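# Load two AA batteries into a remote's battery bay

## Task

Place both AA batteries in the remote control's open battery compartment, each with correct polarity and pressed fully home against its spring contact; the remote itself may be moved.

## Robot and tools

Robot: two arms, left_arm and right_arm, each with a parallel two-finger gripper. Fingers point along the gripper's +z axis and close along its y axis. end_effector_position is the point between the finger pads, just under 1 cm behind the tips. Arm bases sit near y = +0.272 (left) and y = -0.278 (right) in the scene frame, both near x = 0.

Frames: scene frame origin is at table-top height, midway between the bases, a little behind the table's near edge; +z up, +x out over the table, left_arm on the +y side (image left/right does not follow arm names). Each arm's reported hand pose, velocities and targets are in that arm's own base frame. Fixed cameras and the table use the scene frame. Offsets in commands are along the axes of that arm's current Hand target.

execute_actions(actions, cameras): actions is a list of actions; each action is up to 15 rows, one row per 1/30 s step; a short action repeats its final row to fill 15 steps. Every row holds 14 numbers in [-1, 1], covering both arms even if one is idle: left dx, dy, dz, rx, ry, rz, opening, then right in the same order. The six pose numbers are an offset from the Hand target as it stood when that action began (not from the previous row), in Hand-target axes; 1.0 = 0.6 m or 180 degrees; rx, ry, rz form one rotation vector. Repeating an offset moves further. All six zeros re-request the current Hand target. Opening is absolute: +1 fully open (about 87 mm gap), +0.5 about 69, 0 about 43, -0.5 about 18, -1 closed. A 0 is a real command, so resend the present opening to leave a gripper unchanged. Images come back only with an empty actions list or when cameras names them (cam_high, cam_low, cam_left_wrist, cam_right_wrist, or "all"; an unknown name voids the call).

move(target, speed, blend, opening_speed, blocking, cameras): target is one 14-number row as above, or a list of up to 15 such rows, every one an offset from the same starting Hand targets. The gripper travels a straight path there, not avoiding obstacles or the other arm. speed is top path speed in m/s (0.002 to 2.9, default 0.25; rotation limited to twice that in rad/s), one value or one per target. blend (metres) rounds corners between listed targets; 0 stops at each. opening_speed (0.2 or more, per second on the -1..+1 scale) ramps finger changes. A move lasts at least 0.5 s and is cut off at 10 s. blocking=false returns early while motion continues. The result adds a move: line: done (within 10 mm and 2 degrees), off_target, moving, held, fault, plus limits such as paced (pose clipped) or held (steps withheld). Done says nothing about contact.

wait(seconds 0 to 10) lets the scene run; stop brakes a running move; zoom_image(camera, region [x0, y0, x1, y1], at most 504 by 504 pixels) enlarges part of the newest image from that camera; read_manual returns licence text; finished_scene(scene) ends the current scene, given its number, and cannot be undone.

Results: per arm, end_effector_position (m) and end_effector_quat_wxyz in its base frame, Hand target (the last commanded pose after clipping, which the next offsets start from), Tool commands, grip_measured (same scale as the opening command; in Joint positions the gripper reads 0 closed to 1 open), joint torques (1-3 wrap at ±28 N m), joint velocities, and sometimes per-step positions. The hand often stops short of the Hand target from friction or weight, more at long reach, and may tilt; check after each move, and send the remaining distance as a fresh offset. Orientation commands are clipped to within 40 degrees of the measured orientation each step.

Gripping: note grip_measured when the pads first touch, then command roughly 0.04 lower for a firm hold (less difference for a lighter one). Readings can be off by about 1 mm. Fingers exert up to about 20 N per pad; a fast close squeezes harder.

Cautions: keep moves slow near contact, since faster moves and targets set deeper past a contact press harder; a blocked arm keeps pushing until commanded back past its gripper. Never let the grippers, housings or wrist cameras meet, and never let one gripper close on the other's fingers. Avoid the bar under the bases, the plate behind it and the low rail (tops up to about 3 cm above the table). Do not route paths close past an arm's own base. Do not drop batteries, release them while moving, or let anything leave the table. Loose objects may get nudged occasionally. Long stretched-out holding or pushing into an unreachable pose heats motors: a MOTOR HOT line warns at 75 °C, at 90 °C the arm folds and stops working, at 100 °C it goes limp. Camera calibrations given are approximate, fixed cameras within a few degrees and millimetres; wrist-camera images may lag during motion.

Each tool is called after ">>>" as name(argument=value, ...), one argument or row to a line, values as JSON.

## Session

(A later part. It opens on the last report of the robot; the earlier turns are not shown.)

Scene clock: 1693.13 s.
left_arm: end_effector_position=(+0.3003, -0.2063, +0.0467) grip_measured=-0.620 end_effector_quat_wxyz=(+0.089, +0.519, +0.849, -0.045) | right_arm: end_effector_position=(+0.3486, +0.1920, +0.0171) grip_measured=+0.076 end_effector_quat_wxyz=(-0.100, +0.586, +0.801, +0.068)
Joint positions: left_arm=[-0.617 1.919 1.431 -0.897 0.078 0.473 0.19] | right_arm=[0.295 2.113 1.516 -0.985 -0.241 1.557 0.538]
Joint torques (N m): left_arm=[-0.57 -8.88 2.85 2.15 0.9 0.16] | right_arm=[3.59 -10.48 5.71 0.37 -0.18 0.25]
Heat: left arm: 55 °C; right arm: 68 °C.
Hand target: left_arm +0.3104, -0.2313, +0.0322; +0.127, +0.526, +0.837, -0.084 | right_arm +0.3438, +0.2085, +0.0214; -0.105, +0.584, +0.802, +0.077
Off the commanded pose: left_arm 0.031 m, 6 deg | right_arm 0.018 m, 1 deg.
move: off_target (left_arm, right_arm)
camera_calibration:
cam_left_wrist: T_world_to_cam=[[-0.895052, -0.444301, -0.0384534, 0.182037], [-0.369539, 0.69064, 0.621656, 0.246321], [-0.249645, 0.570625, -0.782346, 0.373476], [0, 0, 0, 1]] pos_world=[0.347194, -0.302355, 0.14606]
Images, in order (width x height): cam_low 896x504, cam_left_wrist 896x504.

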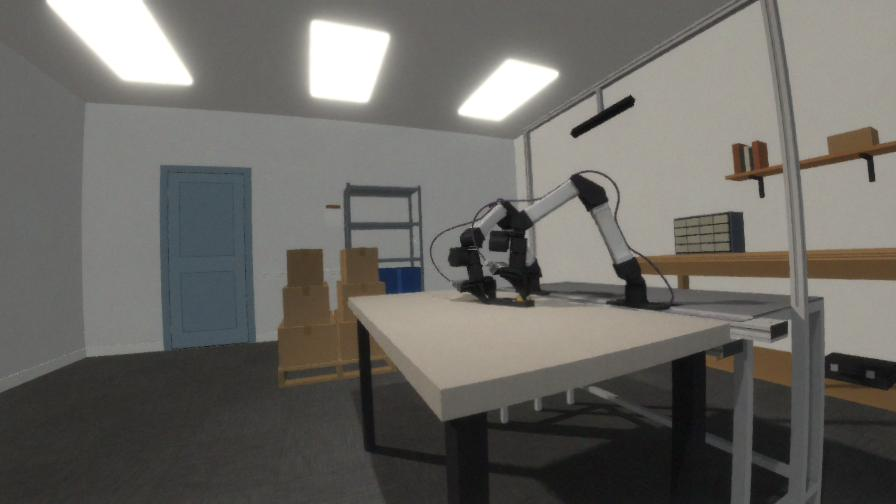

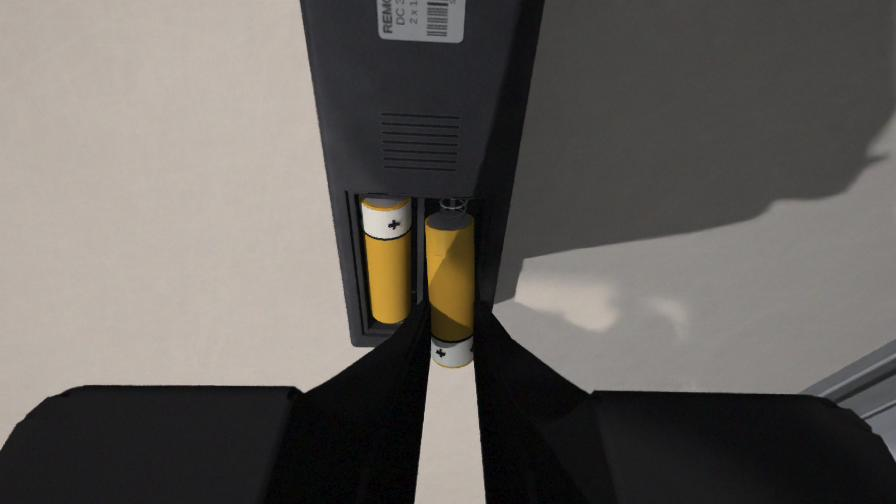

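>>> move(
  target=[-0.009,0,0.006,0,-0.03,0,-0.8,0.004,0,0.001,0,0,0,0.02],
  speed=0.04,
  cameras=["cam_left_wrist","cam_low"],
)

>>> zoom_image(
  camera="cam_left_wrist",
  region=[340, 150, 560, 380],
)

>>> zoom_image(
  camera="cam_low",
  region=[500, 285, 545, 310],
)

Scene clock: 1717.83 s.
left_arm: end_effector_position=(+0.3005, -0.2082, +0.0477) grip_measured=-0.620 end_effector_quat_wxyz=(+0.125, +0.515, +0.846, -0.067) | right_arm: end_effector_position=(+0.3486, +0.1921, +0.0170) grip_measured=+0.076 end_effector_quat_wxyz=(-0.097, +0.587, +0.801, +0.066)
Joint positions: left_arm=[-0.601 1.856 1.344 -0.801 0.12 0.477 0.19] | right_arm=[0.297 2.112 1.516 -0.985 -0.236 1.56 0.538]
Joint torques (N m): left_arm=[-0.79 -7.05 2.71 2.53 0.99 0.11] | right_arm=[3.84 -10.45 5.65 0.38 -0.25 0.26]
Heat: left arm: 53 °C; right arm: 73 °C.
Hand target: left_arm +0.3131, -0.2371, +0.0303; +0.166, +0.522, +0.830, -0.109 | right_arm +0.3430, +0.2108, +0.0214; -0.105, +0.584, +0.801, +0.077
Off the commanded pose: left_arm 0.036 m, 7 deg | right_arm 0.020 m, 2 deg.
move: off_target (left_arm, right_arm)
camera_calibration:
cam_left_wrist: T_world_to_cam=[[-0.892226, -0.449939, -0.0385662, 0.179403], [-0.393937, 0.733724, 0.553591, 0.266708], [-0.220785, 0.509122, -0.831895, 0.356263], [0, 0, 0, 1]] pos_world=[0.343792, -0.29635, 0.155645]
Images, in order (width x height): cam_low 896x504, cam_left_wrist 896x504.

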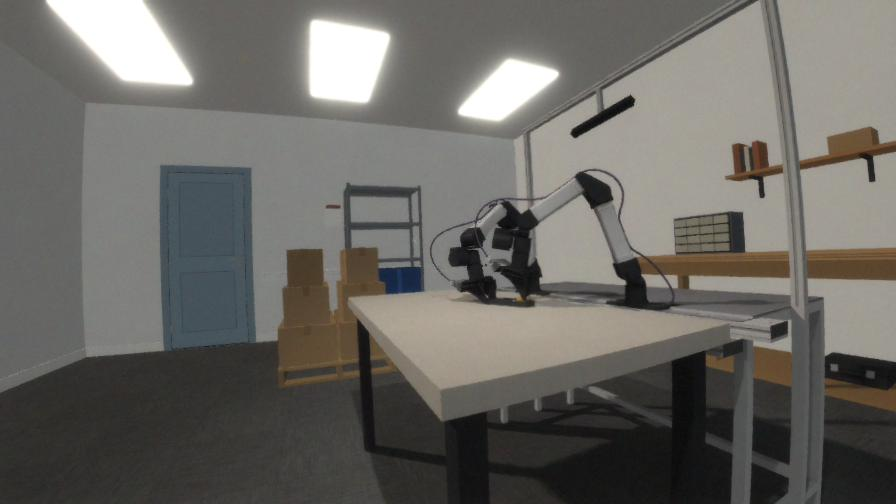

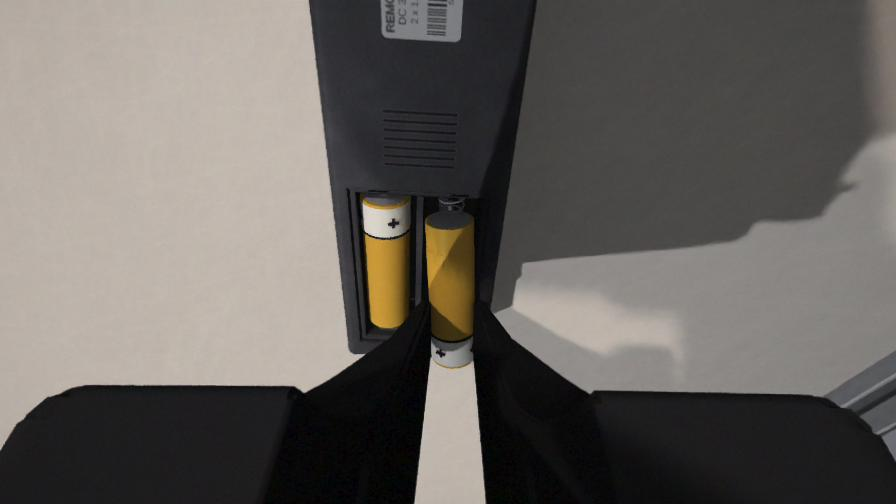

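Scaled by 2.191.

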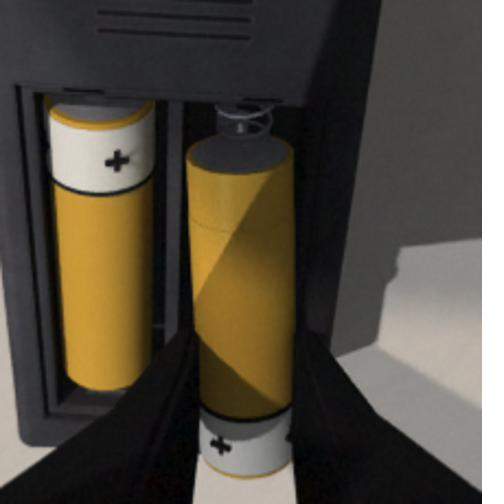

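Scaled by 11.200.

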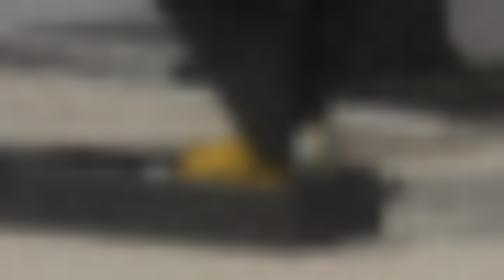

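>>> move(
  target=[-0.02,0,0.002,0,0.0,0,-0.8,0.01,0,0.0026,0,0,0,0.02],
  speed=0.06,
  cameras=["cam_left_wrist","cam_low"],
)

>>> zoom_image(
  camera="cam_left_wrist",
  region=[340, 150, 560, 380],
)

>>> zoom_image(
  camera="cam_low",
  region=[500, 285, 545, 310],
)

Scene clock: 1732.10 s.
left_arm: end_effector_position=(+0.3017, -0.2094, +0.0486) grip_measured=-0.620 end_effector_quat_wxyz=(+0.126, +0.515, +0.845, -0.068) | right_arm: end_effector_position=(+0.3486, +0.1924, +0.0170) grip_measured=+0.076 end_effector_quat_wxyz=(-0.088, +0.588, +0.802, +0.061)
Joint positions: left_arm=[-0.601 1.859 1.352 -0.803 0.121 0.477 0.19] | right_arm=[0.307 2.107 1.516 -0.985 -0.215 1.571 0.538]
Joint torques (N m): left_arm=[-2.04 -5.12 5.75 2.39 0.95 -0.02] | right_arm=[4.42 -10.13 5.7 0.39 -0.46 0.31]
Heat: left arm: 52 °C; right arm: 73 °C.
Hand target: left_arm +0.3180, -0.2474, +0.0339; +0.166, +0.522, +0.830, -0.109 | right_arm +0.3411, +0.2167, +0.0214; -0.105, +0.584, +0.802, +0.077
Off the commanded pose: left_arm 0.044 m, 7 deg | right_arm 0.026 m, 3 deg.
move: off_target (left_arm, right_arm)
camera_calibration:
cam_left_wrist: T_world_to_cam=[[-0.89242, -0.449592, -0.0381108, 0.180124], [-0.394056, 0.735459, 0.551199, 0.26807], [-0.219786, 0.506919, -0.833503, 0.357214], [0, 0, 0, 1]] pos_world=[0.344892, -0.29725, 0.156844]
Images, in order (width x height): cam_low 896x504, cam_left_wrist 896x504.

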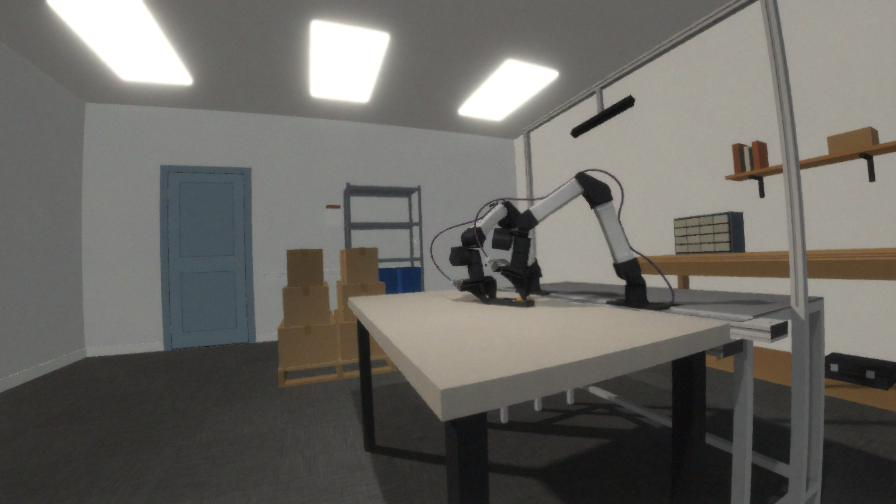

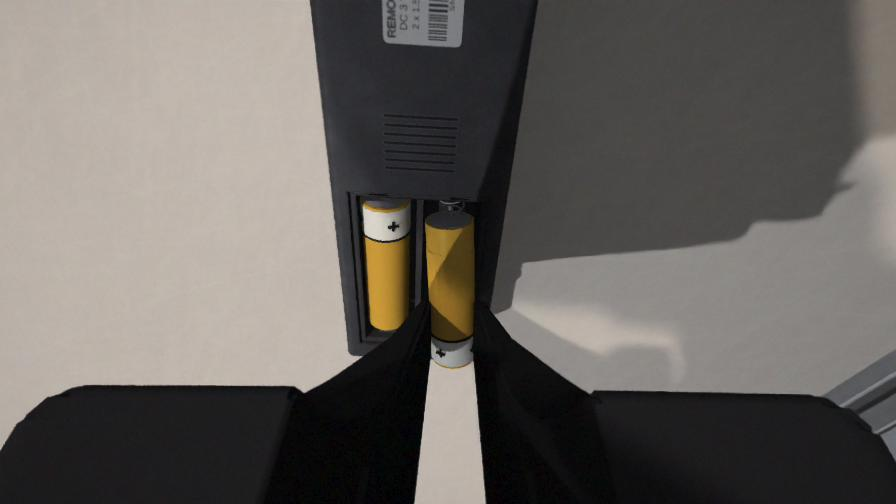

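Scaled by 2.191.

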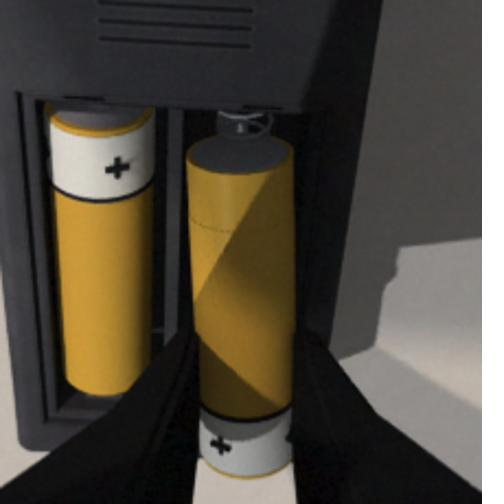

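Scaled by 11.200.

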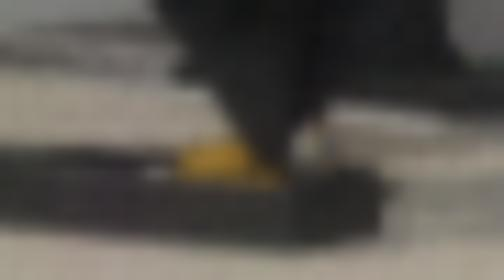

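>>> move(
  target=[-0.003,0,-0.02,0,0.09,0,-0.8,-0.005,0,-0.001,0,0,0,0.02],
  speed=0.06,
  cameras=["cam_left_wrist","cam_low"],
)

>>> zoom_image(
  camera="cam_left_wrist",
  region=[340, 150, 560, 380],
)

>>> zoom_image(
  camera="cam_low",
  region=[500, 285, 545, 310],
)

Scene clock: 1745.23 s.
left_arm: end_effector_position=(+0.2972, -0.2022, +0.0481) grip_measured=-0.620 end_effector_quat_wxyz=(+0.102, +0.514, +0.850, -0.057) | right_arm: end_effector_position=(+0.3465, +0.1968, +0.0171) grip_measured=+0.076 end_effector_quat_wxyz=(-0.090, +0.586, +0.803, +0.061)
Joint positions: left_arm=[-0.601 1.875 1.376 -0.86 0.102 0.477 0.19] | right_arm=[0.318 2.107 1.516 -0.985 -0.218 1.577 0.538]
Joint torques (N m): left_arm=[-0.25 -10.63 4.88 1.22 0.35 0.06] | right_arm=[3.12 -10.09 5.72 0.36 -0.44 0.19]
Heat: left arm: 53 °C; right arm: 74 °C.
Hand target: left_arm +0.3017, -0.2099, +0.0487; +0.118, +0.515, +0.846, -0.067 (not the last commanded pose) | right_arm +0.3407, +0.2154, +0.0216; -0.106, +0.583, +0.802, +0.076 (not the last commanded pose)
Off the commanded pose: left_arm 0.047 m, 7 deg | right_arm 0.018 m, 3 deg.
move: held (left_arm; a check stopped the path), off_target (right_arm; braked when a check withheld steps of left_arm); limits=held
pose unreachable (left arm): on one or more control steps of this call, first in action 0 (counted from 0), this arm could not follow its commanded pose, so it was not sent that pose on those steps. It may still have moved: this result reports where it is.
cause: moving toward the commanded pose would bring a part of the arm too close to another arm (this arm's wrist camera and the right arm's wrist (the part past joint 5), along the way the arms are being sent, or toward where that arm still pushes).
camera_calibration:
cam_left_wrist: T_world_to_cam=[[-0.891441, -0.452077, -0.0309834, 0.178259], [-0.380128, 0.708844, 0.594174, 0.249659], [-0.24665, 0.541448, -0.80374, 0.365629], [0, 0, 0, 1]] pos_world=[0.343992, -0.294352, 0.151053]
Images, in order (width x height): cam_low 896x504, cam_left_wrist 896x504.

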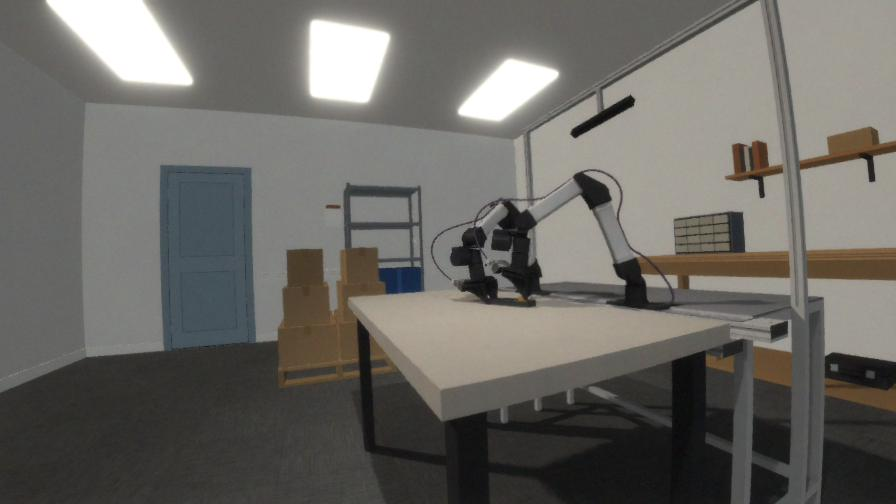

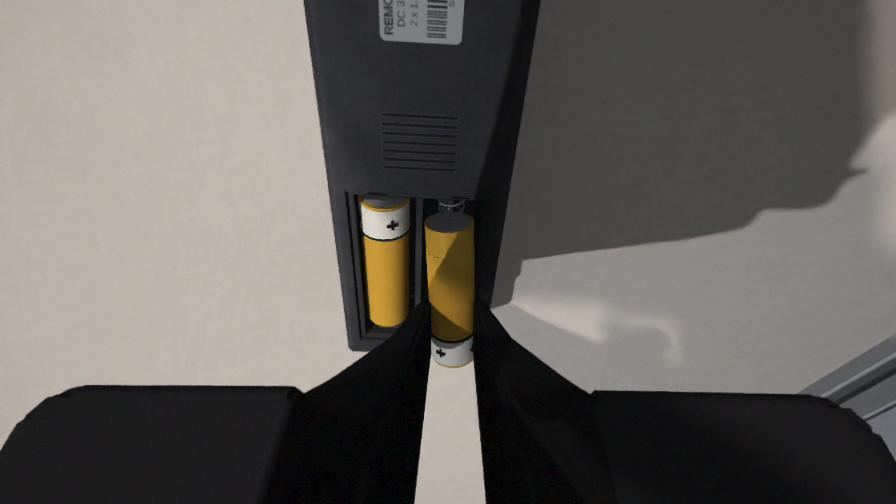

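Scaled by 2.191.

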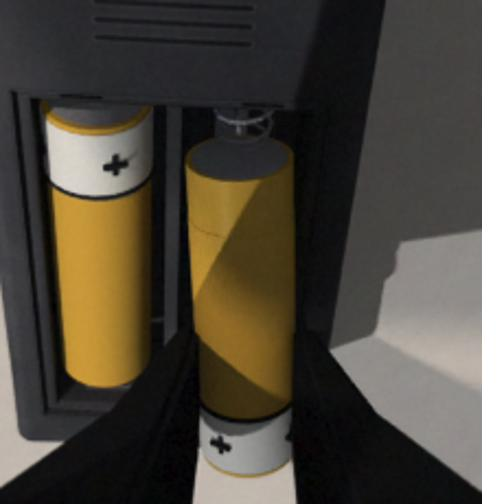

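Scaled by 11.200.

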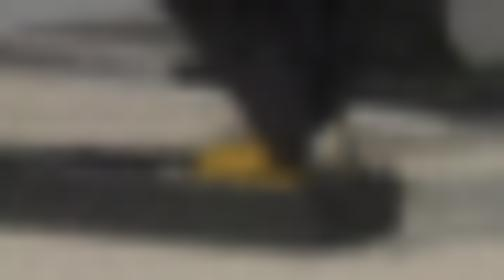

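>>> move(
  target=[0.0,0,-0.01,0,0.065,0,-0.8,-0.02,0,-0.005,0,0,0,0.02],
  speed=0.06,
  cameras=["cam_left_wrist","cam_low"],
)

>>> zoom_image(
  camera="cam_low",
  region=[500, 285, 545, 310],
)

Scene clock: 1762.13 s.
left_arm: end_effector_position=(+0.2977, -0.2028, +0.0577) grip_measured=-0.620 end_effector_quat_wxyz=(+0.031, +0.518, +0.855, -0.020) | right_arm: end_effector_position=(+0.3470, +0.1970, +0.0184) grip_measured=+0.076 end_effector_quat_wxyz=(-0.096, +0.588, +0.800, +0.066)
Joint positions: left_arm=[-0.632 2.01 1.6 -1.095 0.035 0.456 0.19] | right_arm=[0.312 2.107 1.516 -0.985 -0.234 1.578 0.538]
Joint torques (N m): left_arm=[-1.25 -9.24 6.58 0.57 -0.03 -0.02] | right_arm=[0.96 -9.96 5.86 0.32 -0.26 -0.09]
Heat: left arm: 53 °C; right arm: 74 °C.
Hand target: left_arm +0.3010, -0.2086, +0.0546; +0.031, +0.520, +0.854, -0.015 | right_arm +0.3444, +0.2037, +0.0214; -0.106, +0.583, +0.802, +0.076
Off the commanded pose: left_arm 0.007 m, 1 deg | right_arm 0.008 m, 2 deg.
move: done
camera_calibration:
cam_left_wrist: T_world_to_cam=[[-0.893813, -0.448083, -0.0179009, 0.179364], [-0.324603, 0.618929, 0.715234, 0.20274], [-0.309404, 0.645096, -0.698656, 0.407459], [0, 0, 0, 1]] pos_world=[0.352198, -0.307961, 0.142878]
Images, in order (width x height): cam_low 896x504, cam_left_wrist 896x504.

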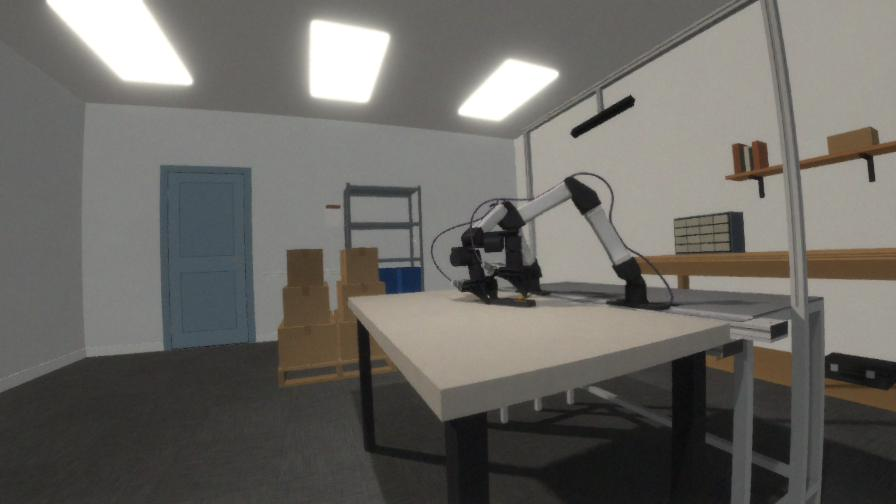

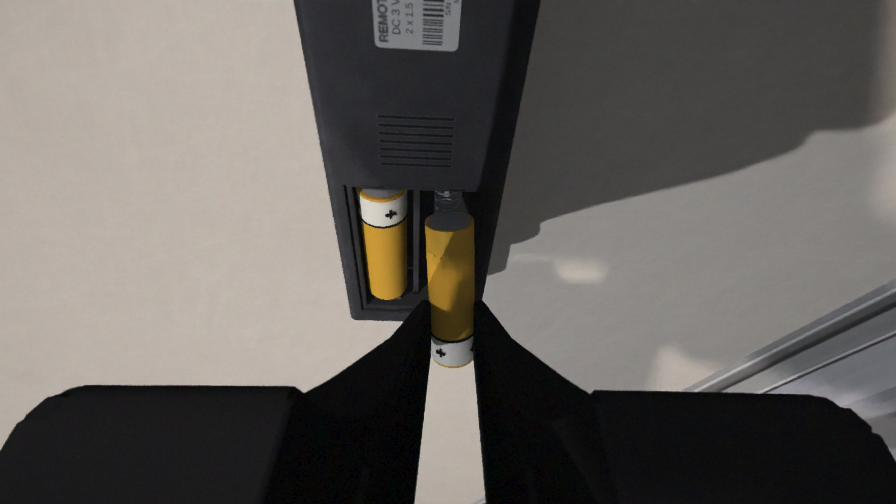

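Scaled by 11.200.

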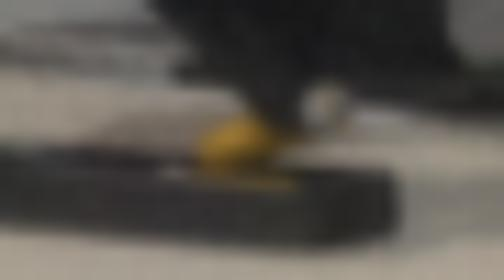

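>>> move(
  target=[0.018,0,0.009,0,0.0,0,-0.76,0.012,0,0.003,0,0,0,0.02],
  speed=0.06,
  cameras=["cam_left_wrist","cam_low"],
)

>>> zoom_image(
  camera="cam_low",
  region=[500, 285, 545, 310],
)

Scene clock: 1783.37 s.
left_arm: end_effector_position=(+0.2953, -0.1999, +0.0510) grip_measured=-0.620 end_effector_quat_wxyz=(+0.027, +0.518, +0.855, -0.017) | right_arm: end_effector_position=(+0.3464, +0.1979, +0.0180) grip_measured=+0.076 end_effector_quat_wxyz=(-0.096, +0.587, +0.801, +0.066)
Joint positions: left_arm=[-0.632 2.01 1.571 -1.076 0.029 0.456 0.19] | right_arm=[0.314 2.107 1.514 -0.982 -0.234 1.579 0.538]
Joint torques (N m): left_arm=[-0.1 -12.14 3.52 0.75 0.05 0.11] | right_arm=[2.37 -10.15 5.91 0.34 -0.26 0.09]
Heat: left arm: 56 °C; right arm: 74 °C.
Hand target: left_arm +0.2962, -0.1992, +0.0485; +0.031, +0.520, +0.854, -0.015 | right_arm +0.3423, +0.2106, +0.0215; -0.106, +0.583, +0.802, +0.076
Off the commanded pose: left_arm 0.003 m, 1 deg | right_arm 0.014 m, 2 deg.
move: off_target (right_arm)
camera_calibration:
cam_left_wrist: T_world_to_cam=[[-0.893767, -0.448152, -0.0184559, 0.178501], [-0.321736, 0.611895, 0.722544, 0.202402], [-0.312517, 0.651724, -0.691078, 0.402024], [0, 0, 0, 1]] pos_world=[0.350298, -0.305862, 0.13488]
Images, in order (width x height): cam_low 896x504, cam_left_wrist 896x504.

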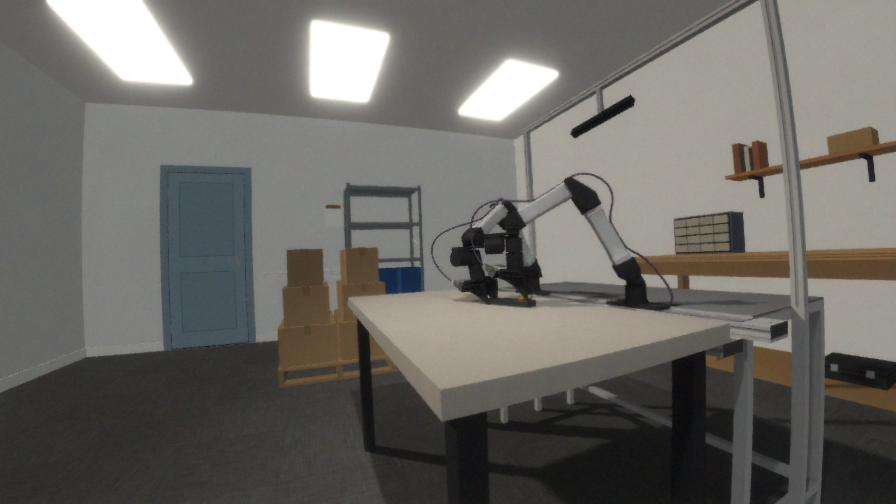

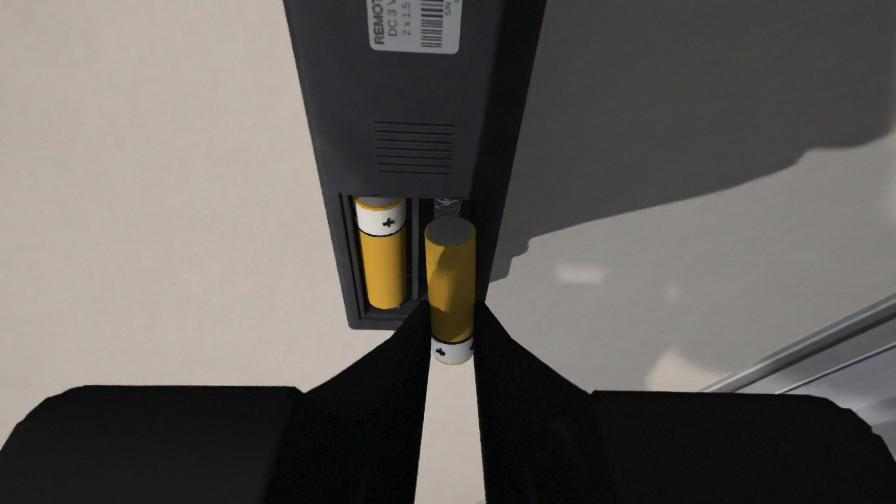

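Scaled by 11.200.

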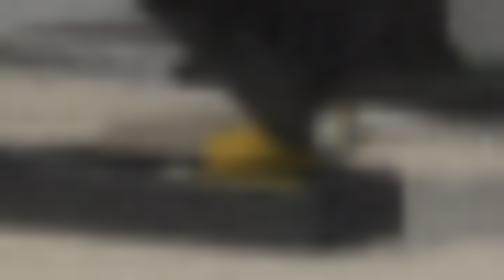

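>>> execute_actions(
  actions=[],
)

Scene clock: 1824.40 s.
left_arm: end_effector_position=(+0.2953, -0.1999, +0.0510) grip_measured=-0.620 end_effector_quat_wxyz=(+0.027, +0.518, +0.855, -0.017) | right_arm: end_effector_position=(+0.3464, +0.1979, +0.0180) grip_measured=+0.076 end_effector_quat_wxyz=(-0.096, +0.587, +0.801, +0.066)
Joint positions: left_arm=[-0.632 2.01 1.571 -1.076 0.029 0.456 0.19] | right_arm=[0.314 2.107 1.514 -0.982 -0.234 1.579 0.538]
Joint velocities: within noise
Joint torques (N m): left_arm=[-0.16 -12.14 3.51 0.75 0.04 0.1] | right_arm=[2.37 -10.1 5.87 0.34 -0.28 0.08]
Heat: left arm: 53 °C; right arm: 74 °C.
Hand target: left_arm +0.2962, -0.1992, +0.0485; +0.031, +0.520, +0.854, -0.015 | right_arm +0.3423, +0.2106, +0.0215; -0.106, +0.583, +0.802, +0.076
Tool commands: left_gripper/opening=-0.76 right_gripper/opening=+0.02
Off the commanded pose: left_arm 0.003 m, 1 deg | right_arm 0.014 m, 2 deg.
camera_calibration:
cam_left_wrist: T_world_to_cam=[[-0.893767, -0.448152, -0.0184559, 0.178501], [-0.321736, 0.611895, 0.722544, 0.202402], [-0.312517, 0.651724, -0.691078, 0.402024], [0, 0, 0, 1]] pos_world=[0.350298, -0.305862, 0.13488]
cam_right_wrist: T_world_to_cam=[[-0.953853, -0.299838, 0.0162083, 0.387707], [-0.119862, 0.42969, 0.894986, -0.0375185], [-0.275315, 0.851742, -0.4458, 0.0772523], [0, 0, 0, 1]] pos_world=[0.386587, 0.0665714, 0.0617336]

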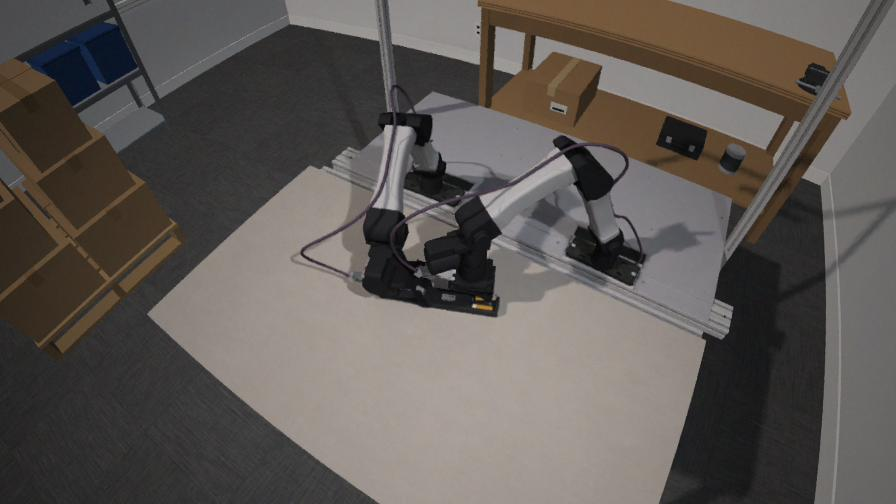

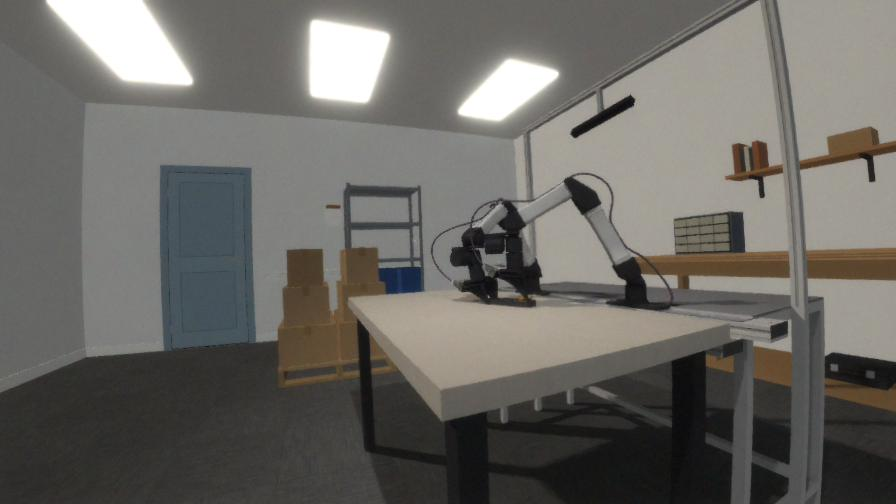

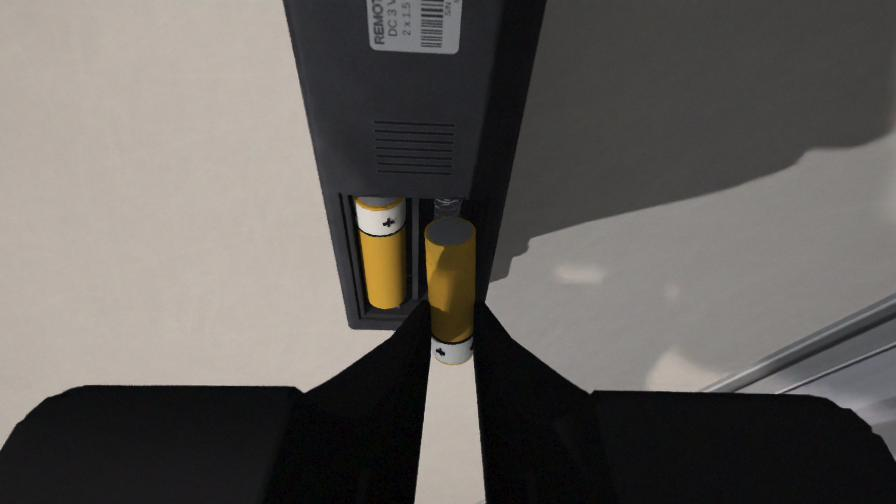

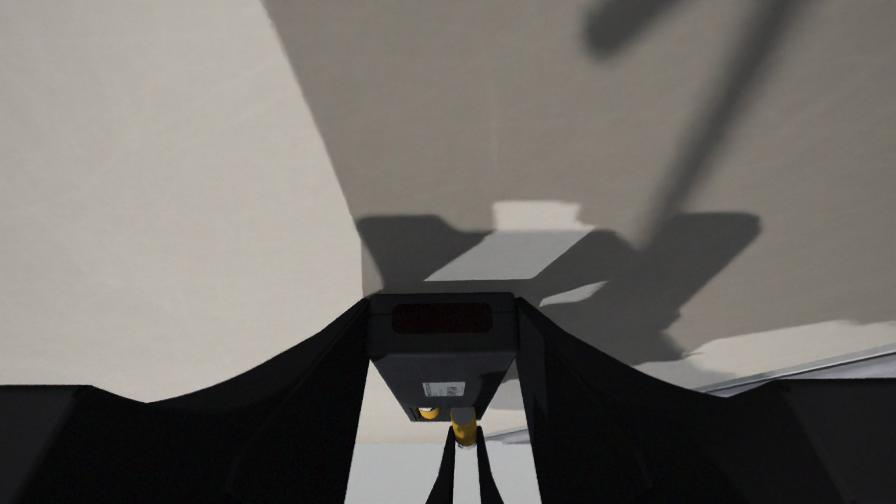

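>>> move(
  target=[0, 0, 0, 0, 0.056, 0, -0.8, 0, 0, 0, 0, 0, 0, 0.02],
  speed=0.1,
  cameras=["cam_left_wrist", "cam_right_wrist"],
)

Scene clock: 1842.07 s.
left_arm: end_effector_position=(+0.2949, -0.1963, +0.0619) grip_measured=-0.620 end_effector_quat_wxyz=(-0.031, +0.515, +0.856, +0.013) | right_arm: end_effector_position=(+0.3464, +0.1998, +0.0181) grip_measured=+0.076 end_effector_quat_wxyz=(-0.096, +0.587, +0.801, +0.067)
Joint positions: left_arm=[-0.647 2.116 1.752 -1.271 -0.02 0.436 0.19] | right_arm=[0.318 2.107 1.514 -0.979 -0.236 1.583 0.538]
Joint torques (N m): left_arm=[-1.88 -7.8 5.6 0.36 -0.28 -0.05] | right_arm=[2.02 -10.09 5.86 0.31 -0.25 0.06]
Heat: left arm: 54 °C; right arm: 74 °C.
Hand target: left_arm +0.2963, -0.1993, +0.0485; -0.044, +0.519, +0.853, +0.031 | right_arm +0.3422, +0.2107, +0.0216; -0.106, +0.583, +0.802, +0.076
Off the commanded pose: left_arm 0.014 m, 3 deg | right_arm 0.012 m, 2 deg.
move: off_target (left_arm, right_arm)
camera_calibration:
cam_left_wrist: T_world_to_cam=[[-0.892332, -0.451302, -0.00841981, 0.1782], [-0.27312, 0.524984, 0.8061, 0.155698], [-0.359374, 0.721608, -0.59172, 0.428424], [0, 0, 0, 1]] pos_world=[0.355503, -0.310471, 0.129499]
cam_right_wrist: T_world_to_cam=[[-0.953973, -0.299559, 0.0141354, 0.38828], [-0.120973, 0.427524, 0.895873, -0.0376514], [-0.27441, 0.852929, -0.444085, 0.0751948], [0, 0, 0, 1]] pos_world=[0.386488, 0.0682739, 0.0616352]
Images, in order (width x height): cam_left_wrist 896x504, cam_right_wrist 896x504.

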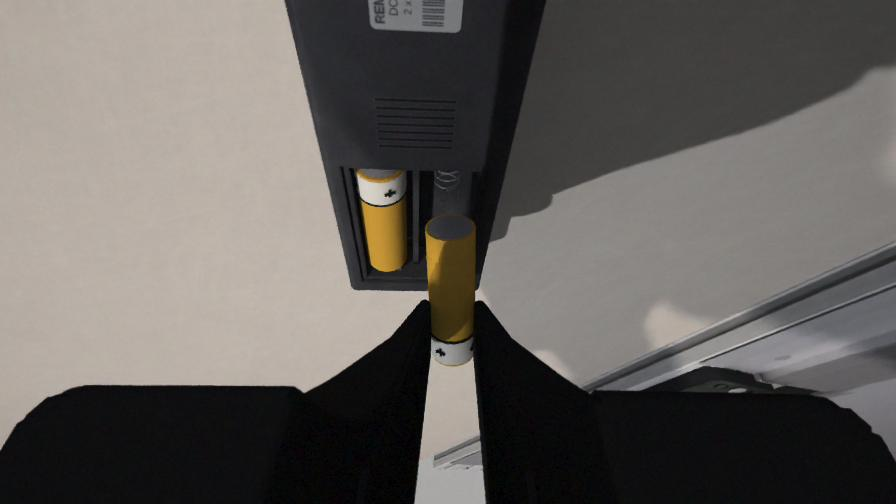

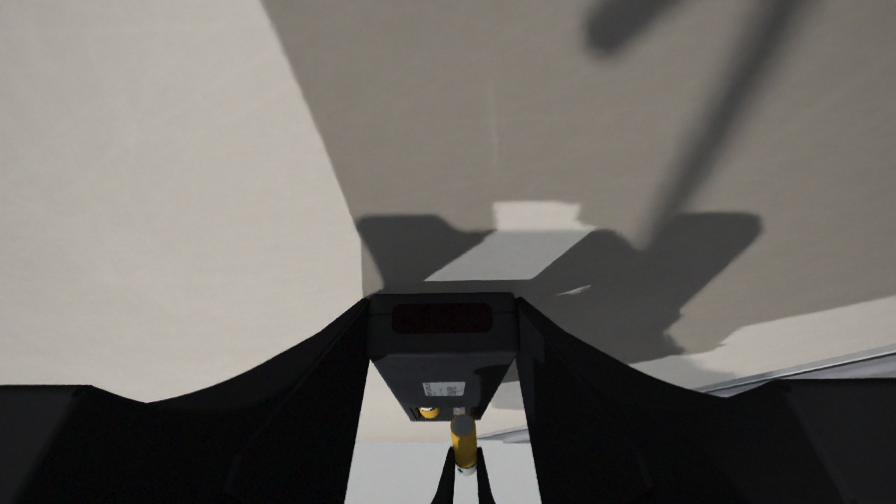

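>>> move(
  target=[-0.011, 0, 0.011, 0, 0.008, 0, -0.8, 0, 0, 0, 0, 0, 0, 0.02],
  speed=0.06,
  cameras=["cam_left_wrist", "cam_right_wrist"],
)

Scene clock: 1848.37 s.
left_arm: end_effector_position=(+0.2961, -0.1980, +0.0641) grip_measured=-0.620 end_effector_quat_wxyz=(-0.041, +0.514, +0.856, +0.017) | right_arm: end_effector_position=(+0.3482, +0.1973, +0.0181) grip_measured=+0.076 end_effector_quat_wxyz=(-0.096, +0.590, +0.799, +0.068)
Joint positions: left_arm=[-0.65 2.146 1.803 -1.313 -0.024 0.431 0.19] | right_arm=[0.31 2.107 1.514 -0.978 -0.236 1.583 0.538]
Joint torques (N m): left_arm=[-2.45 -6.26 4.9 0.57 -0.32 -0.13] | right_arm=[2.71 -10.14 5.87 0.3 -0.25 0.05]
Heat: left arm: 53 °C; right arm: 75 °C. Fold the right arm in close to its base, or ease its load, before you think long.
Hand target: left_arm +0.2990, -0.2045, +0.0412; -0.055, +0.518, +0.853, +0.038 | right_arm +0.3422, +0.2107, +0.0216; -0.106, +0.583, +0.802, +0.076
Off the commanded pose: left_arm 0.024 m, 3 deg | right_arm 0.015 m, 2 deg.
MOTOR HOT: joint 2 (shoulder) of the right arm reports 75 °C; the controller's stop level is 90 °C. To cool a motor, set the load down, stop pushing, or move to a pose that needs little force.
move: off_target (left_arm, right_arm)
camera_calibration:
cam_left_wrist: T_world_to_cam=[[-0.891894, -0.452231, -0.00336736, 0.177931], [-0.262112, 0.510843, 0.818741, 0.148148], [-0.36854, 0.731113, -0.574153, 0.434897], [0, 0, 0, 1]] pos_world=[0.357804, -0.313173, 0.129002]
cam_right_wrist: T_world_to_cam=[[-0.956249, -0.292264, 0.0130325, 0.388565], [-0.118651, 0.428158, 0.895881, -0.0372699], [-0.267414, 0.855139, -0.444102, 0.0750028], [0, 0, 0, 1]] pos_world=[0.3872, 0.0653834, 0.0616344]
Images, in order (width x height): cam_left_wrist 896x504, cam_right_wrist 896x504.

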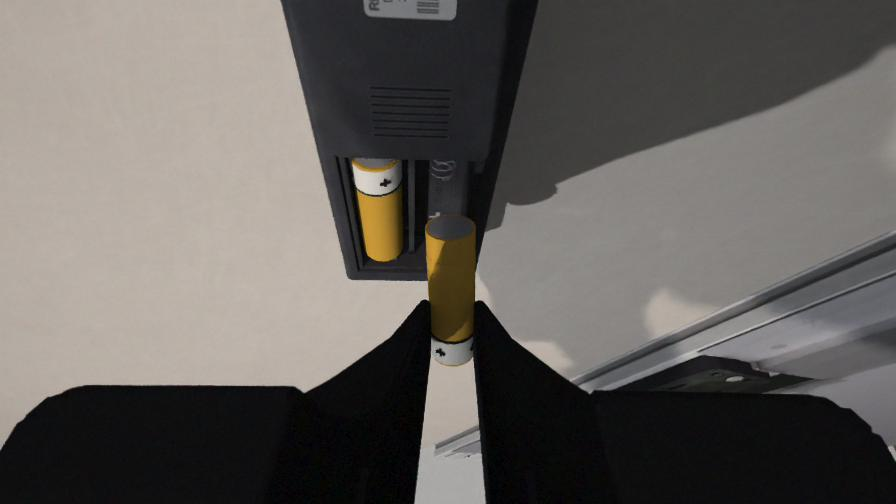

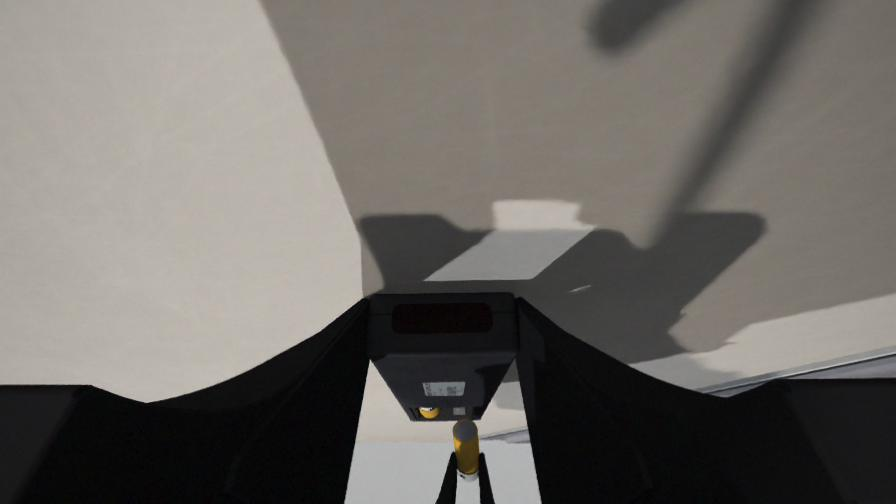

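>>> move(
  target=[
    [0.0195, 0.001, -0.063, 0, 0, 0, -0.8, 0, 0, 0, 0, 0, 0, 0.02],
    [-0.0085, 0.001, -0.063, 0, 0, 0, -0.8, 0, 0, 0, 0, 0, 0, 0.02],
  ],
  speed=0.08,
  cameras=["cam_left_wrist", "cam_right_wrist"],
)

Scene clock: 1859.47 s.
left_arm: end_effector_position=(+0.2944, -0.1956, +0.0659) grip_measured=-0.620 end_effector_quat_wxyz=(-0.047, +0.513, +0.857, +0.018) | right_arm: end_effector_position=(+0.3482, +0.1973, +0.0181) grip_measured=+0.076 end_effector_quat_wxyz=(-0.096, +0.590, +0.799, +0.068)
Joint positions: left_arm=[-0.648 2.146 1.807 -1.329 -0.025 0.43 0.19] | right_arm=[0.31 2.107 1.514 -0.978 -0.236 1.583 0.538]
Joint torques (N m): left_arm=[-0.34 -12.74 4.56 0.32 0.08 0.05] | right_arm=[2.73 -10.06 5.87 0.31 -0.24 0.06]
Heat: left arm: 53 °C; right arm: 75 °C. Fold the right arm in close to its base, or ease its load, before you think long.
Hand target: left_arm +0.2959, -0.1977, +0.0651; -0.042, +0.514, +0.856, +0.017 (not the last commanded pose) | right_arm +0.3422, +0.2107, +0.0216; -0.106, +0.583, +0.802, +0.076
Off the commanded pose: left_arm 0.023 m, 3 deg | right_arm 0.015 m, 2 deg.
MOTOR HOT: still on. Joint 2 (shoulder) of the right arm reports 75 °C.
move: held (left_arm; a check stopped the path), off_target (right_arm); path passed 0 of 2 targets; limits=held
pose unreachable (left arm): on one or more control steps of this call, first in action 0 (counted from 0), this arm could not follow its commanded pose, so it was not sent that pose on those steps. It may still have moved: this result reports where it is.
cause: moving toward the commanded pose would bring a part of the arm too close to another arm (this arm's wrist (the part past joint 4) and the right arm's wrist (the part past joint 4), at the place that arm is still heading or pushing toward).
camera_calibration:
cam_left_wrist: T_world_to_cam=[[-0.890529, -0.454925, 0.00114344, 0.176259], [-0.256459, 0.504099, 0.82469, 0.141734], [-0.375749, 0.734117, -0.565584, 0.435639], [0, 0, 0, 1]] pos_world=[0.357004, -0.311073, 0.129302]
cam_right_wrist: T_world_to_cam=[[-0.956249, -0.292264, 0.0130325, 0.388565], [-0.118651, 0.428158, 0.895881, -0.0372699], [-0.267414, 0.855139, -0.444102, 0.0750028], [0, 0, 0, 1]] pos_world=[0.3872, 0.0653834, 0.0616344]
Images, in order (width x height): cam_left_wrist 896x504, cam_right_wrist 896x504.

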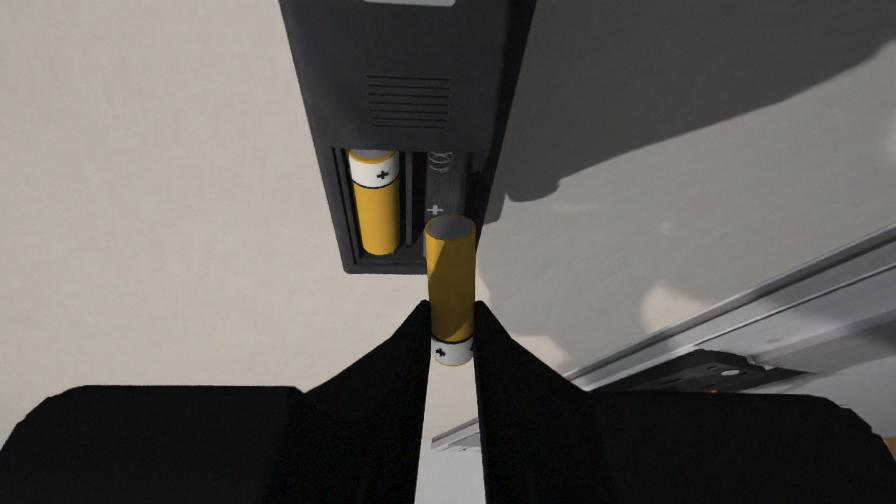

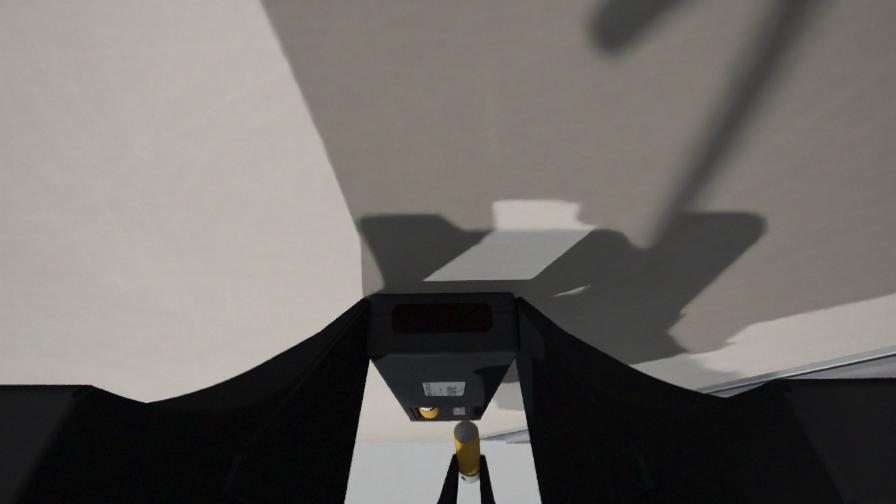

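>>> move(
  target=[-0.0185, 0, 0.0185, 0, -0.044, 0, -0.8, 0, 0, 0, 0, 0, 0, 0.02],
  speed=0.08,
  cameras=["cam_left_wrist", "cam_right_wrist"],
)

Scene clock: 1914.13 s.
left_arm: end_effector_position=(+0.2950, -0.1954, +0.0452) grip_measured=-0.620 end_effector_quat_wxyz=(-0.017, +0.512, +0.859, +0.001) | right_arm: end_effector_position=(+0.3468, +0.1987, +0.0179) grip_measured=+0.076 end_effector_quat_wxyz=(-0.097, +0.587, +0.801, +0.068)
Joint positions: left_arm=[-0.635 2.096 1.661 -1.171 0.001 0.44 0.19] | right_arm=[0.315 2.107 1.512 -0.979 -0.236 1.58 0.538]
Joint torques (N m): left_arm=[-0.24 -15.87 4.08 0.8 0.42 0.1] | right_arm=[2.32 -10.07 6.09 0.3 -0.23 0.08]
Heat: left arm: 60 °C; right arm: 75 °C. Fold the right arm in close to its base, or ease its load, before you think long.
Hand target: left_arm +0.3005, -0.2067, +0.0531; +0.017, +0.514, +0.857, -0.018 | right_arm +0.3423, +0.2107, +0.0215; -0.106, +0.583, +0.802, +0.076
Off the commanded pose: left_arm 0.015 m, 5 deg | right_arm 0.013 m, 2 deg.
MOTOR HOT: still on. Joint 2 (shoulder) of the right arm reports 75 °C.
move: off_target (left_arm, right_arm)
camera_calibration:
cam_left_wrist: T_world_to_cam=[[-0.888147, -0.459553, -0.00241705, 0.175491], [-0.28667, 0.549902, 0.784492, 0.178514], [-0.359187, 0.697437, -0.620134, 0.414445], [0, 0, 0, 1]] pos_world=[0.3559, -0.306567, 0.117392]
cam_right_wrist: T_world_to_cam=[[-0.954215, -0.298801, 0.013856, 0.388177], [-0.120656, 0.426873, 0.896226, -0.0369476], [-0.273708, 0.853521, -0.443381, 0.0757848], [0, 0, 0, 1]] pos_world=[0.386689, 0.0670756, 0.0613363]
Images, in order (width x height): cam_left_wrist 896x504, cam_right_wrist 896x504.

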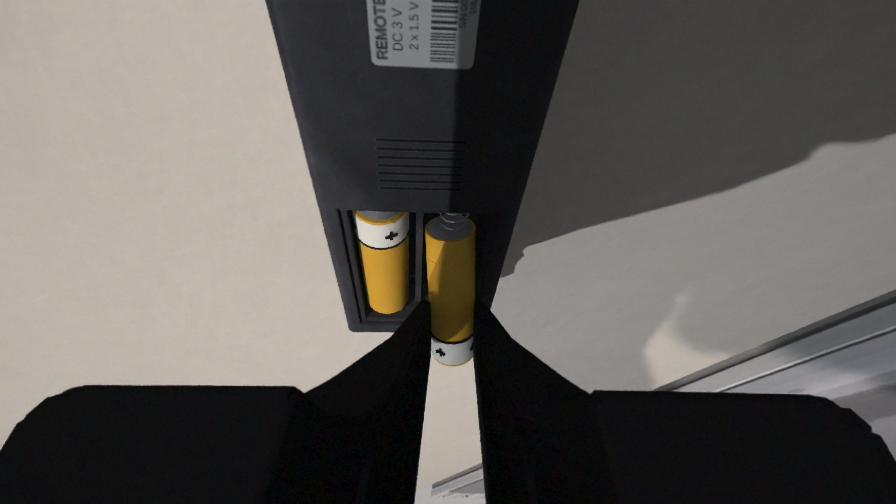

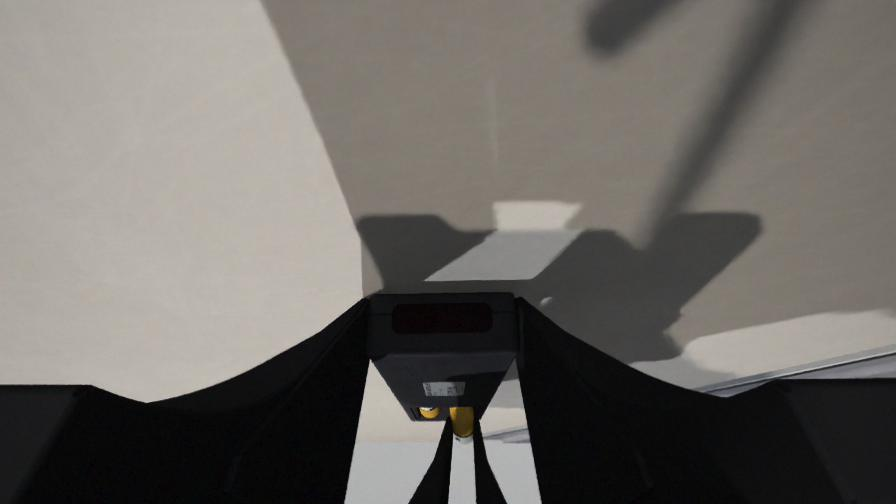

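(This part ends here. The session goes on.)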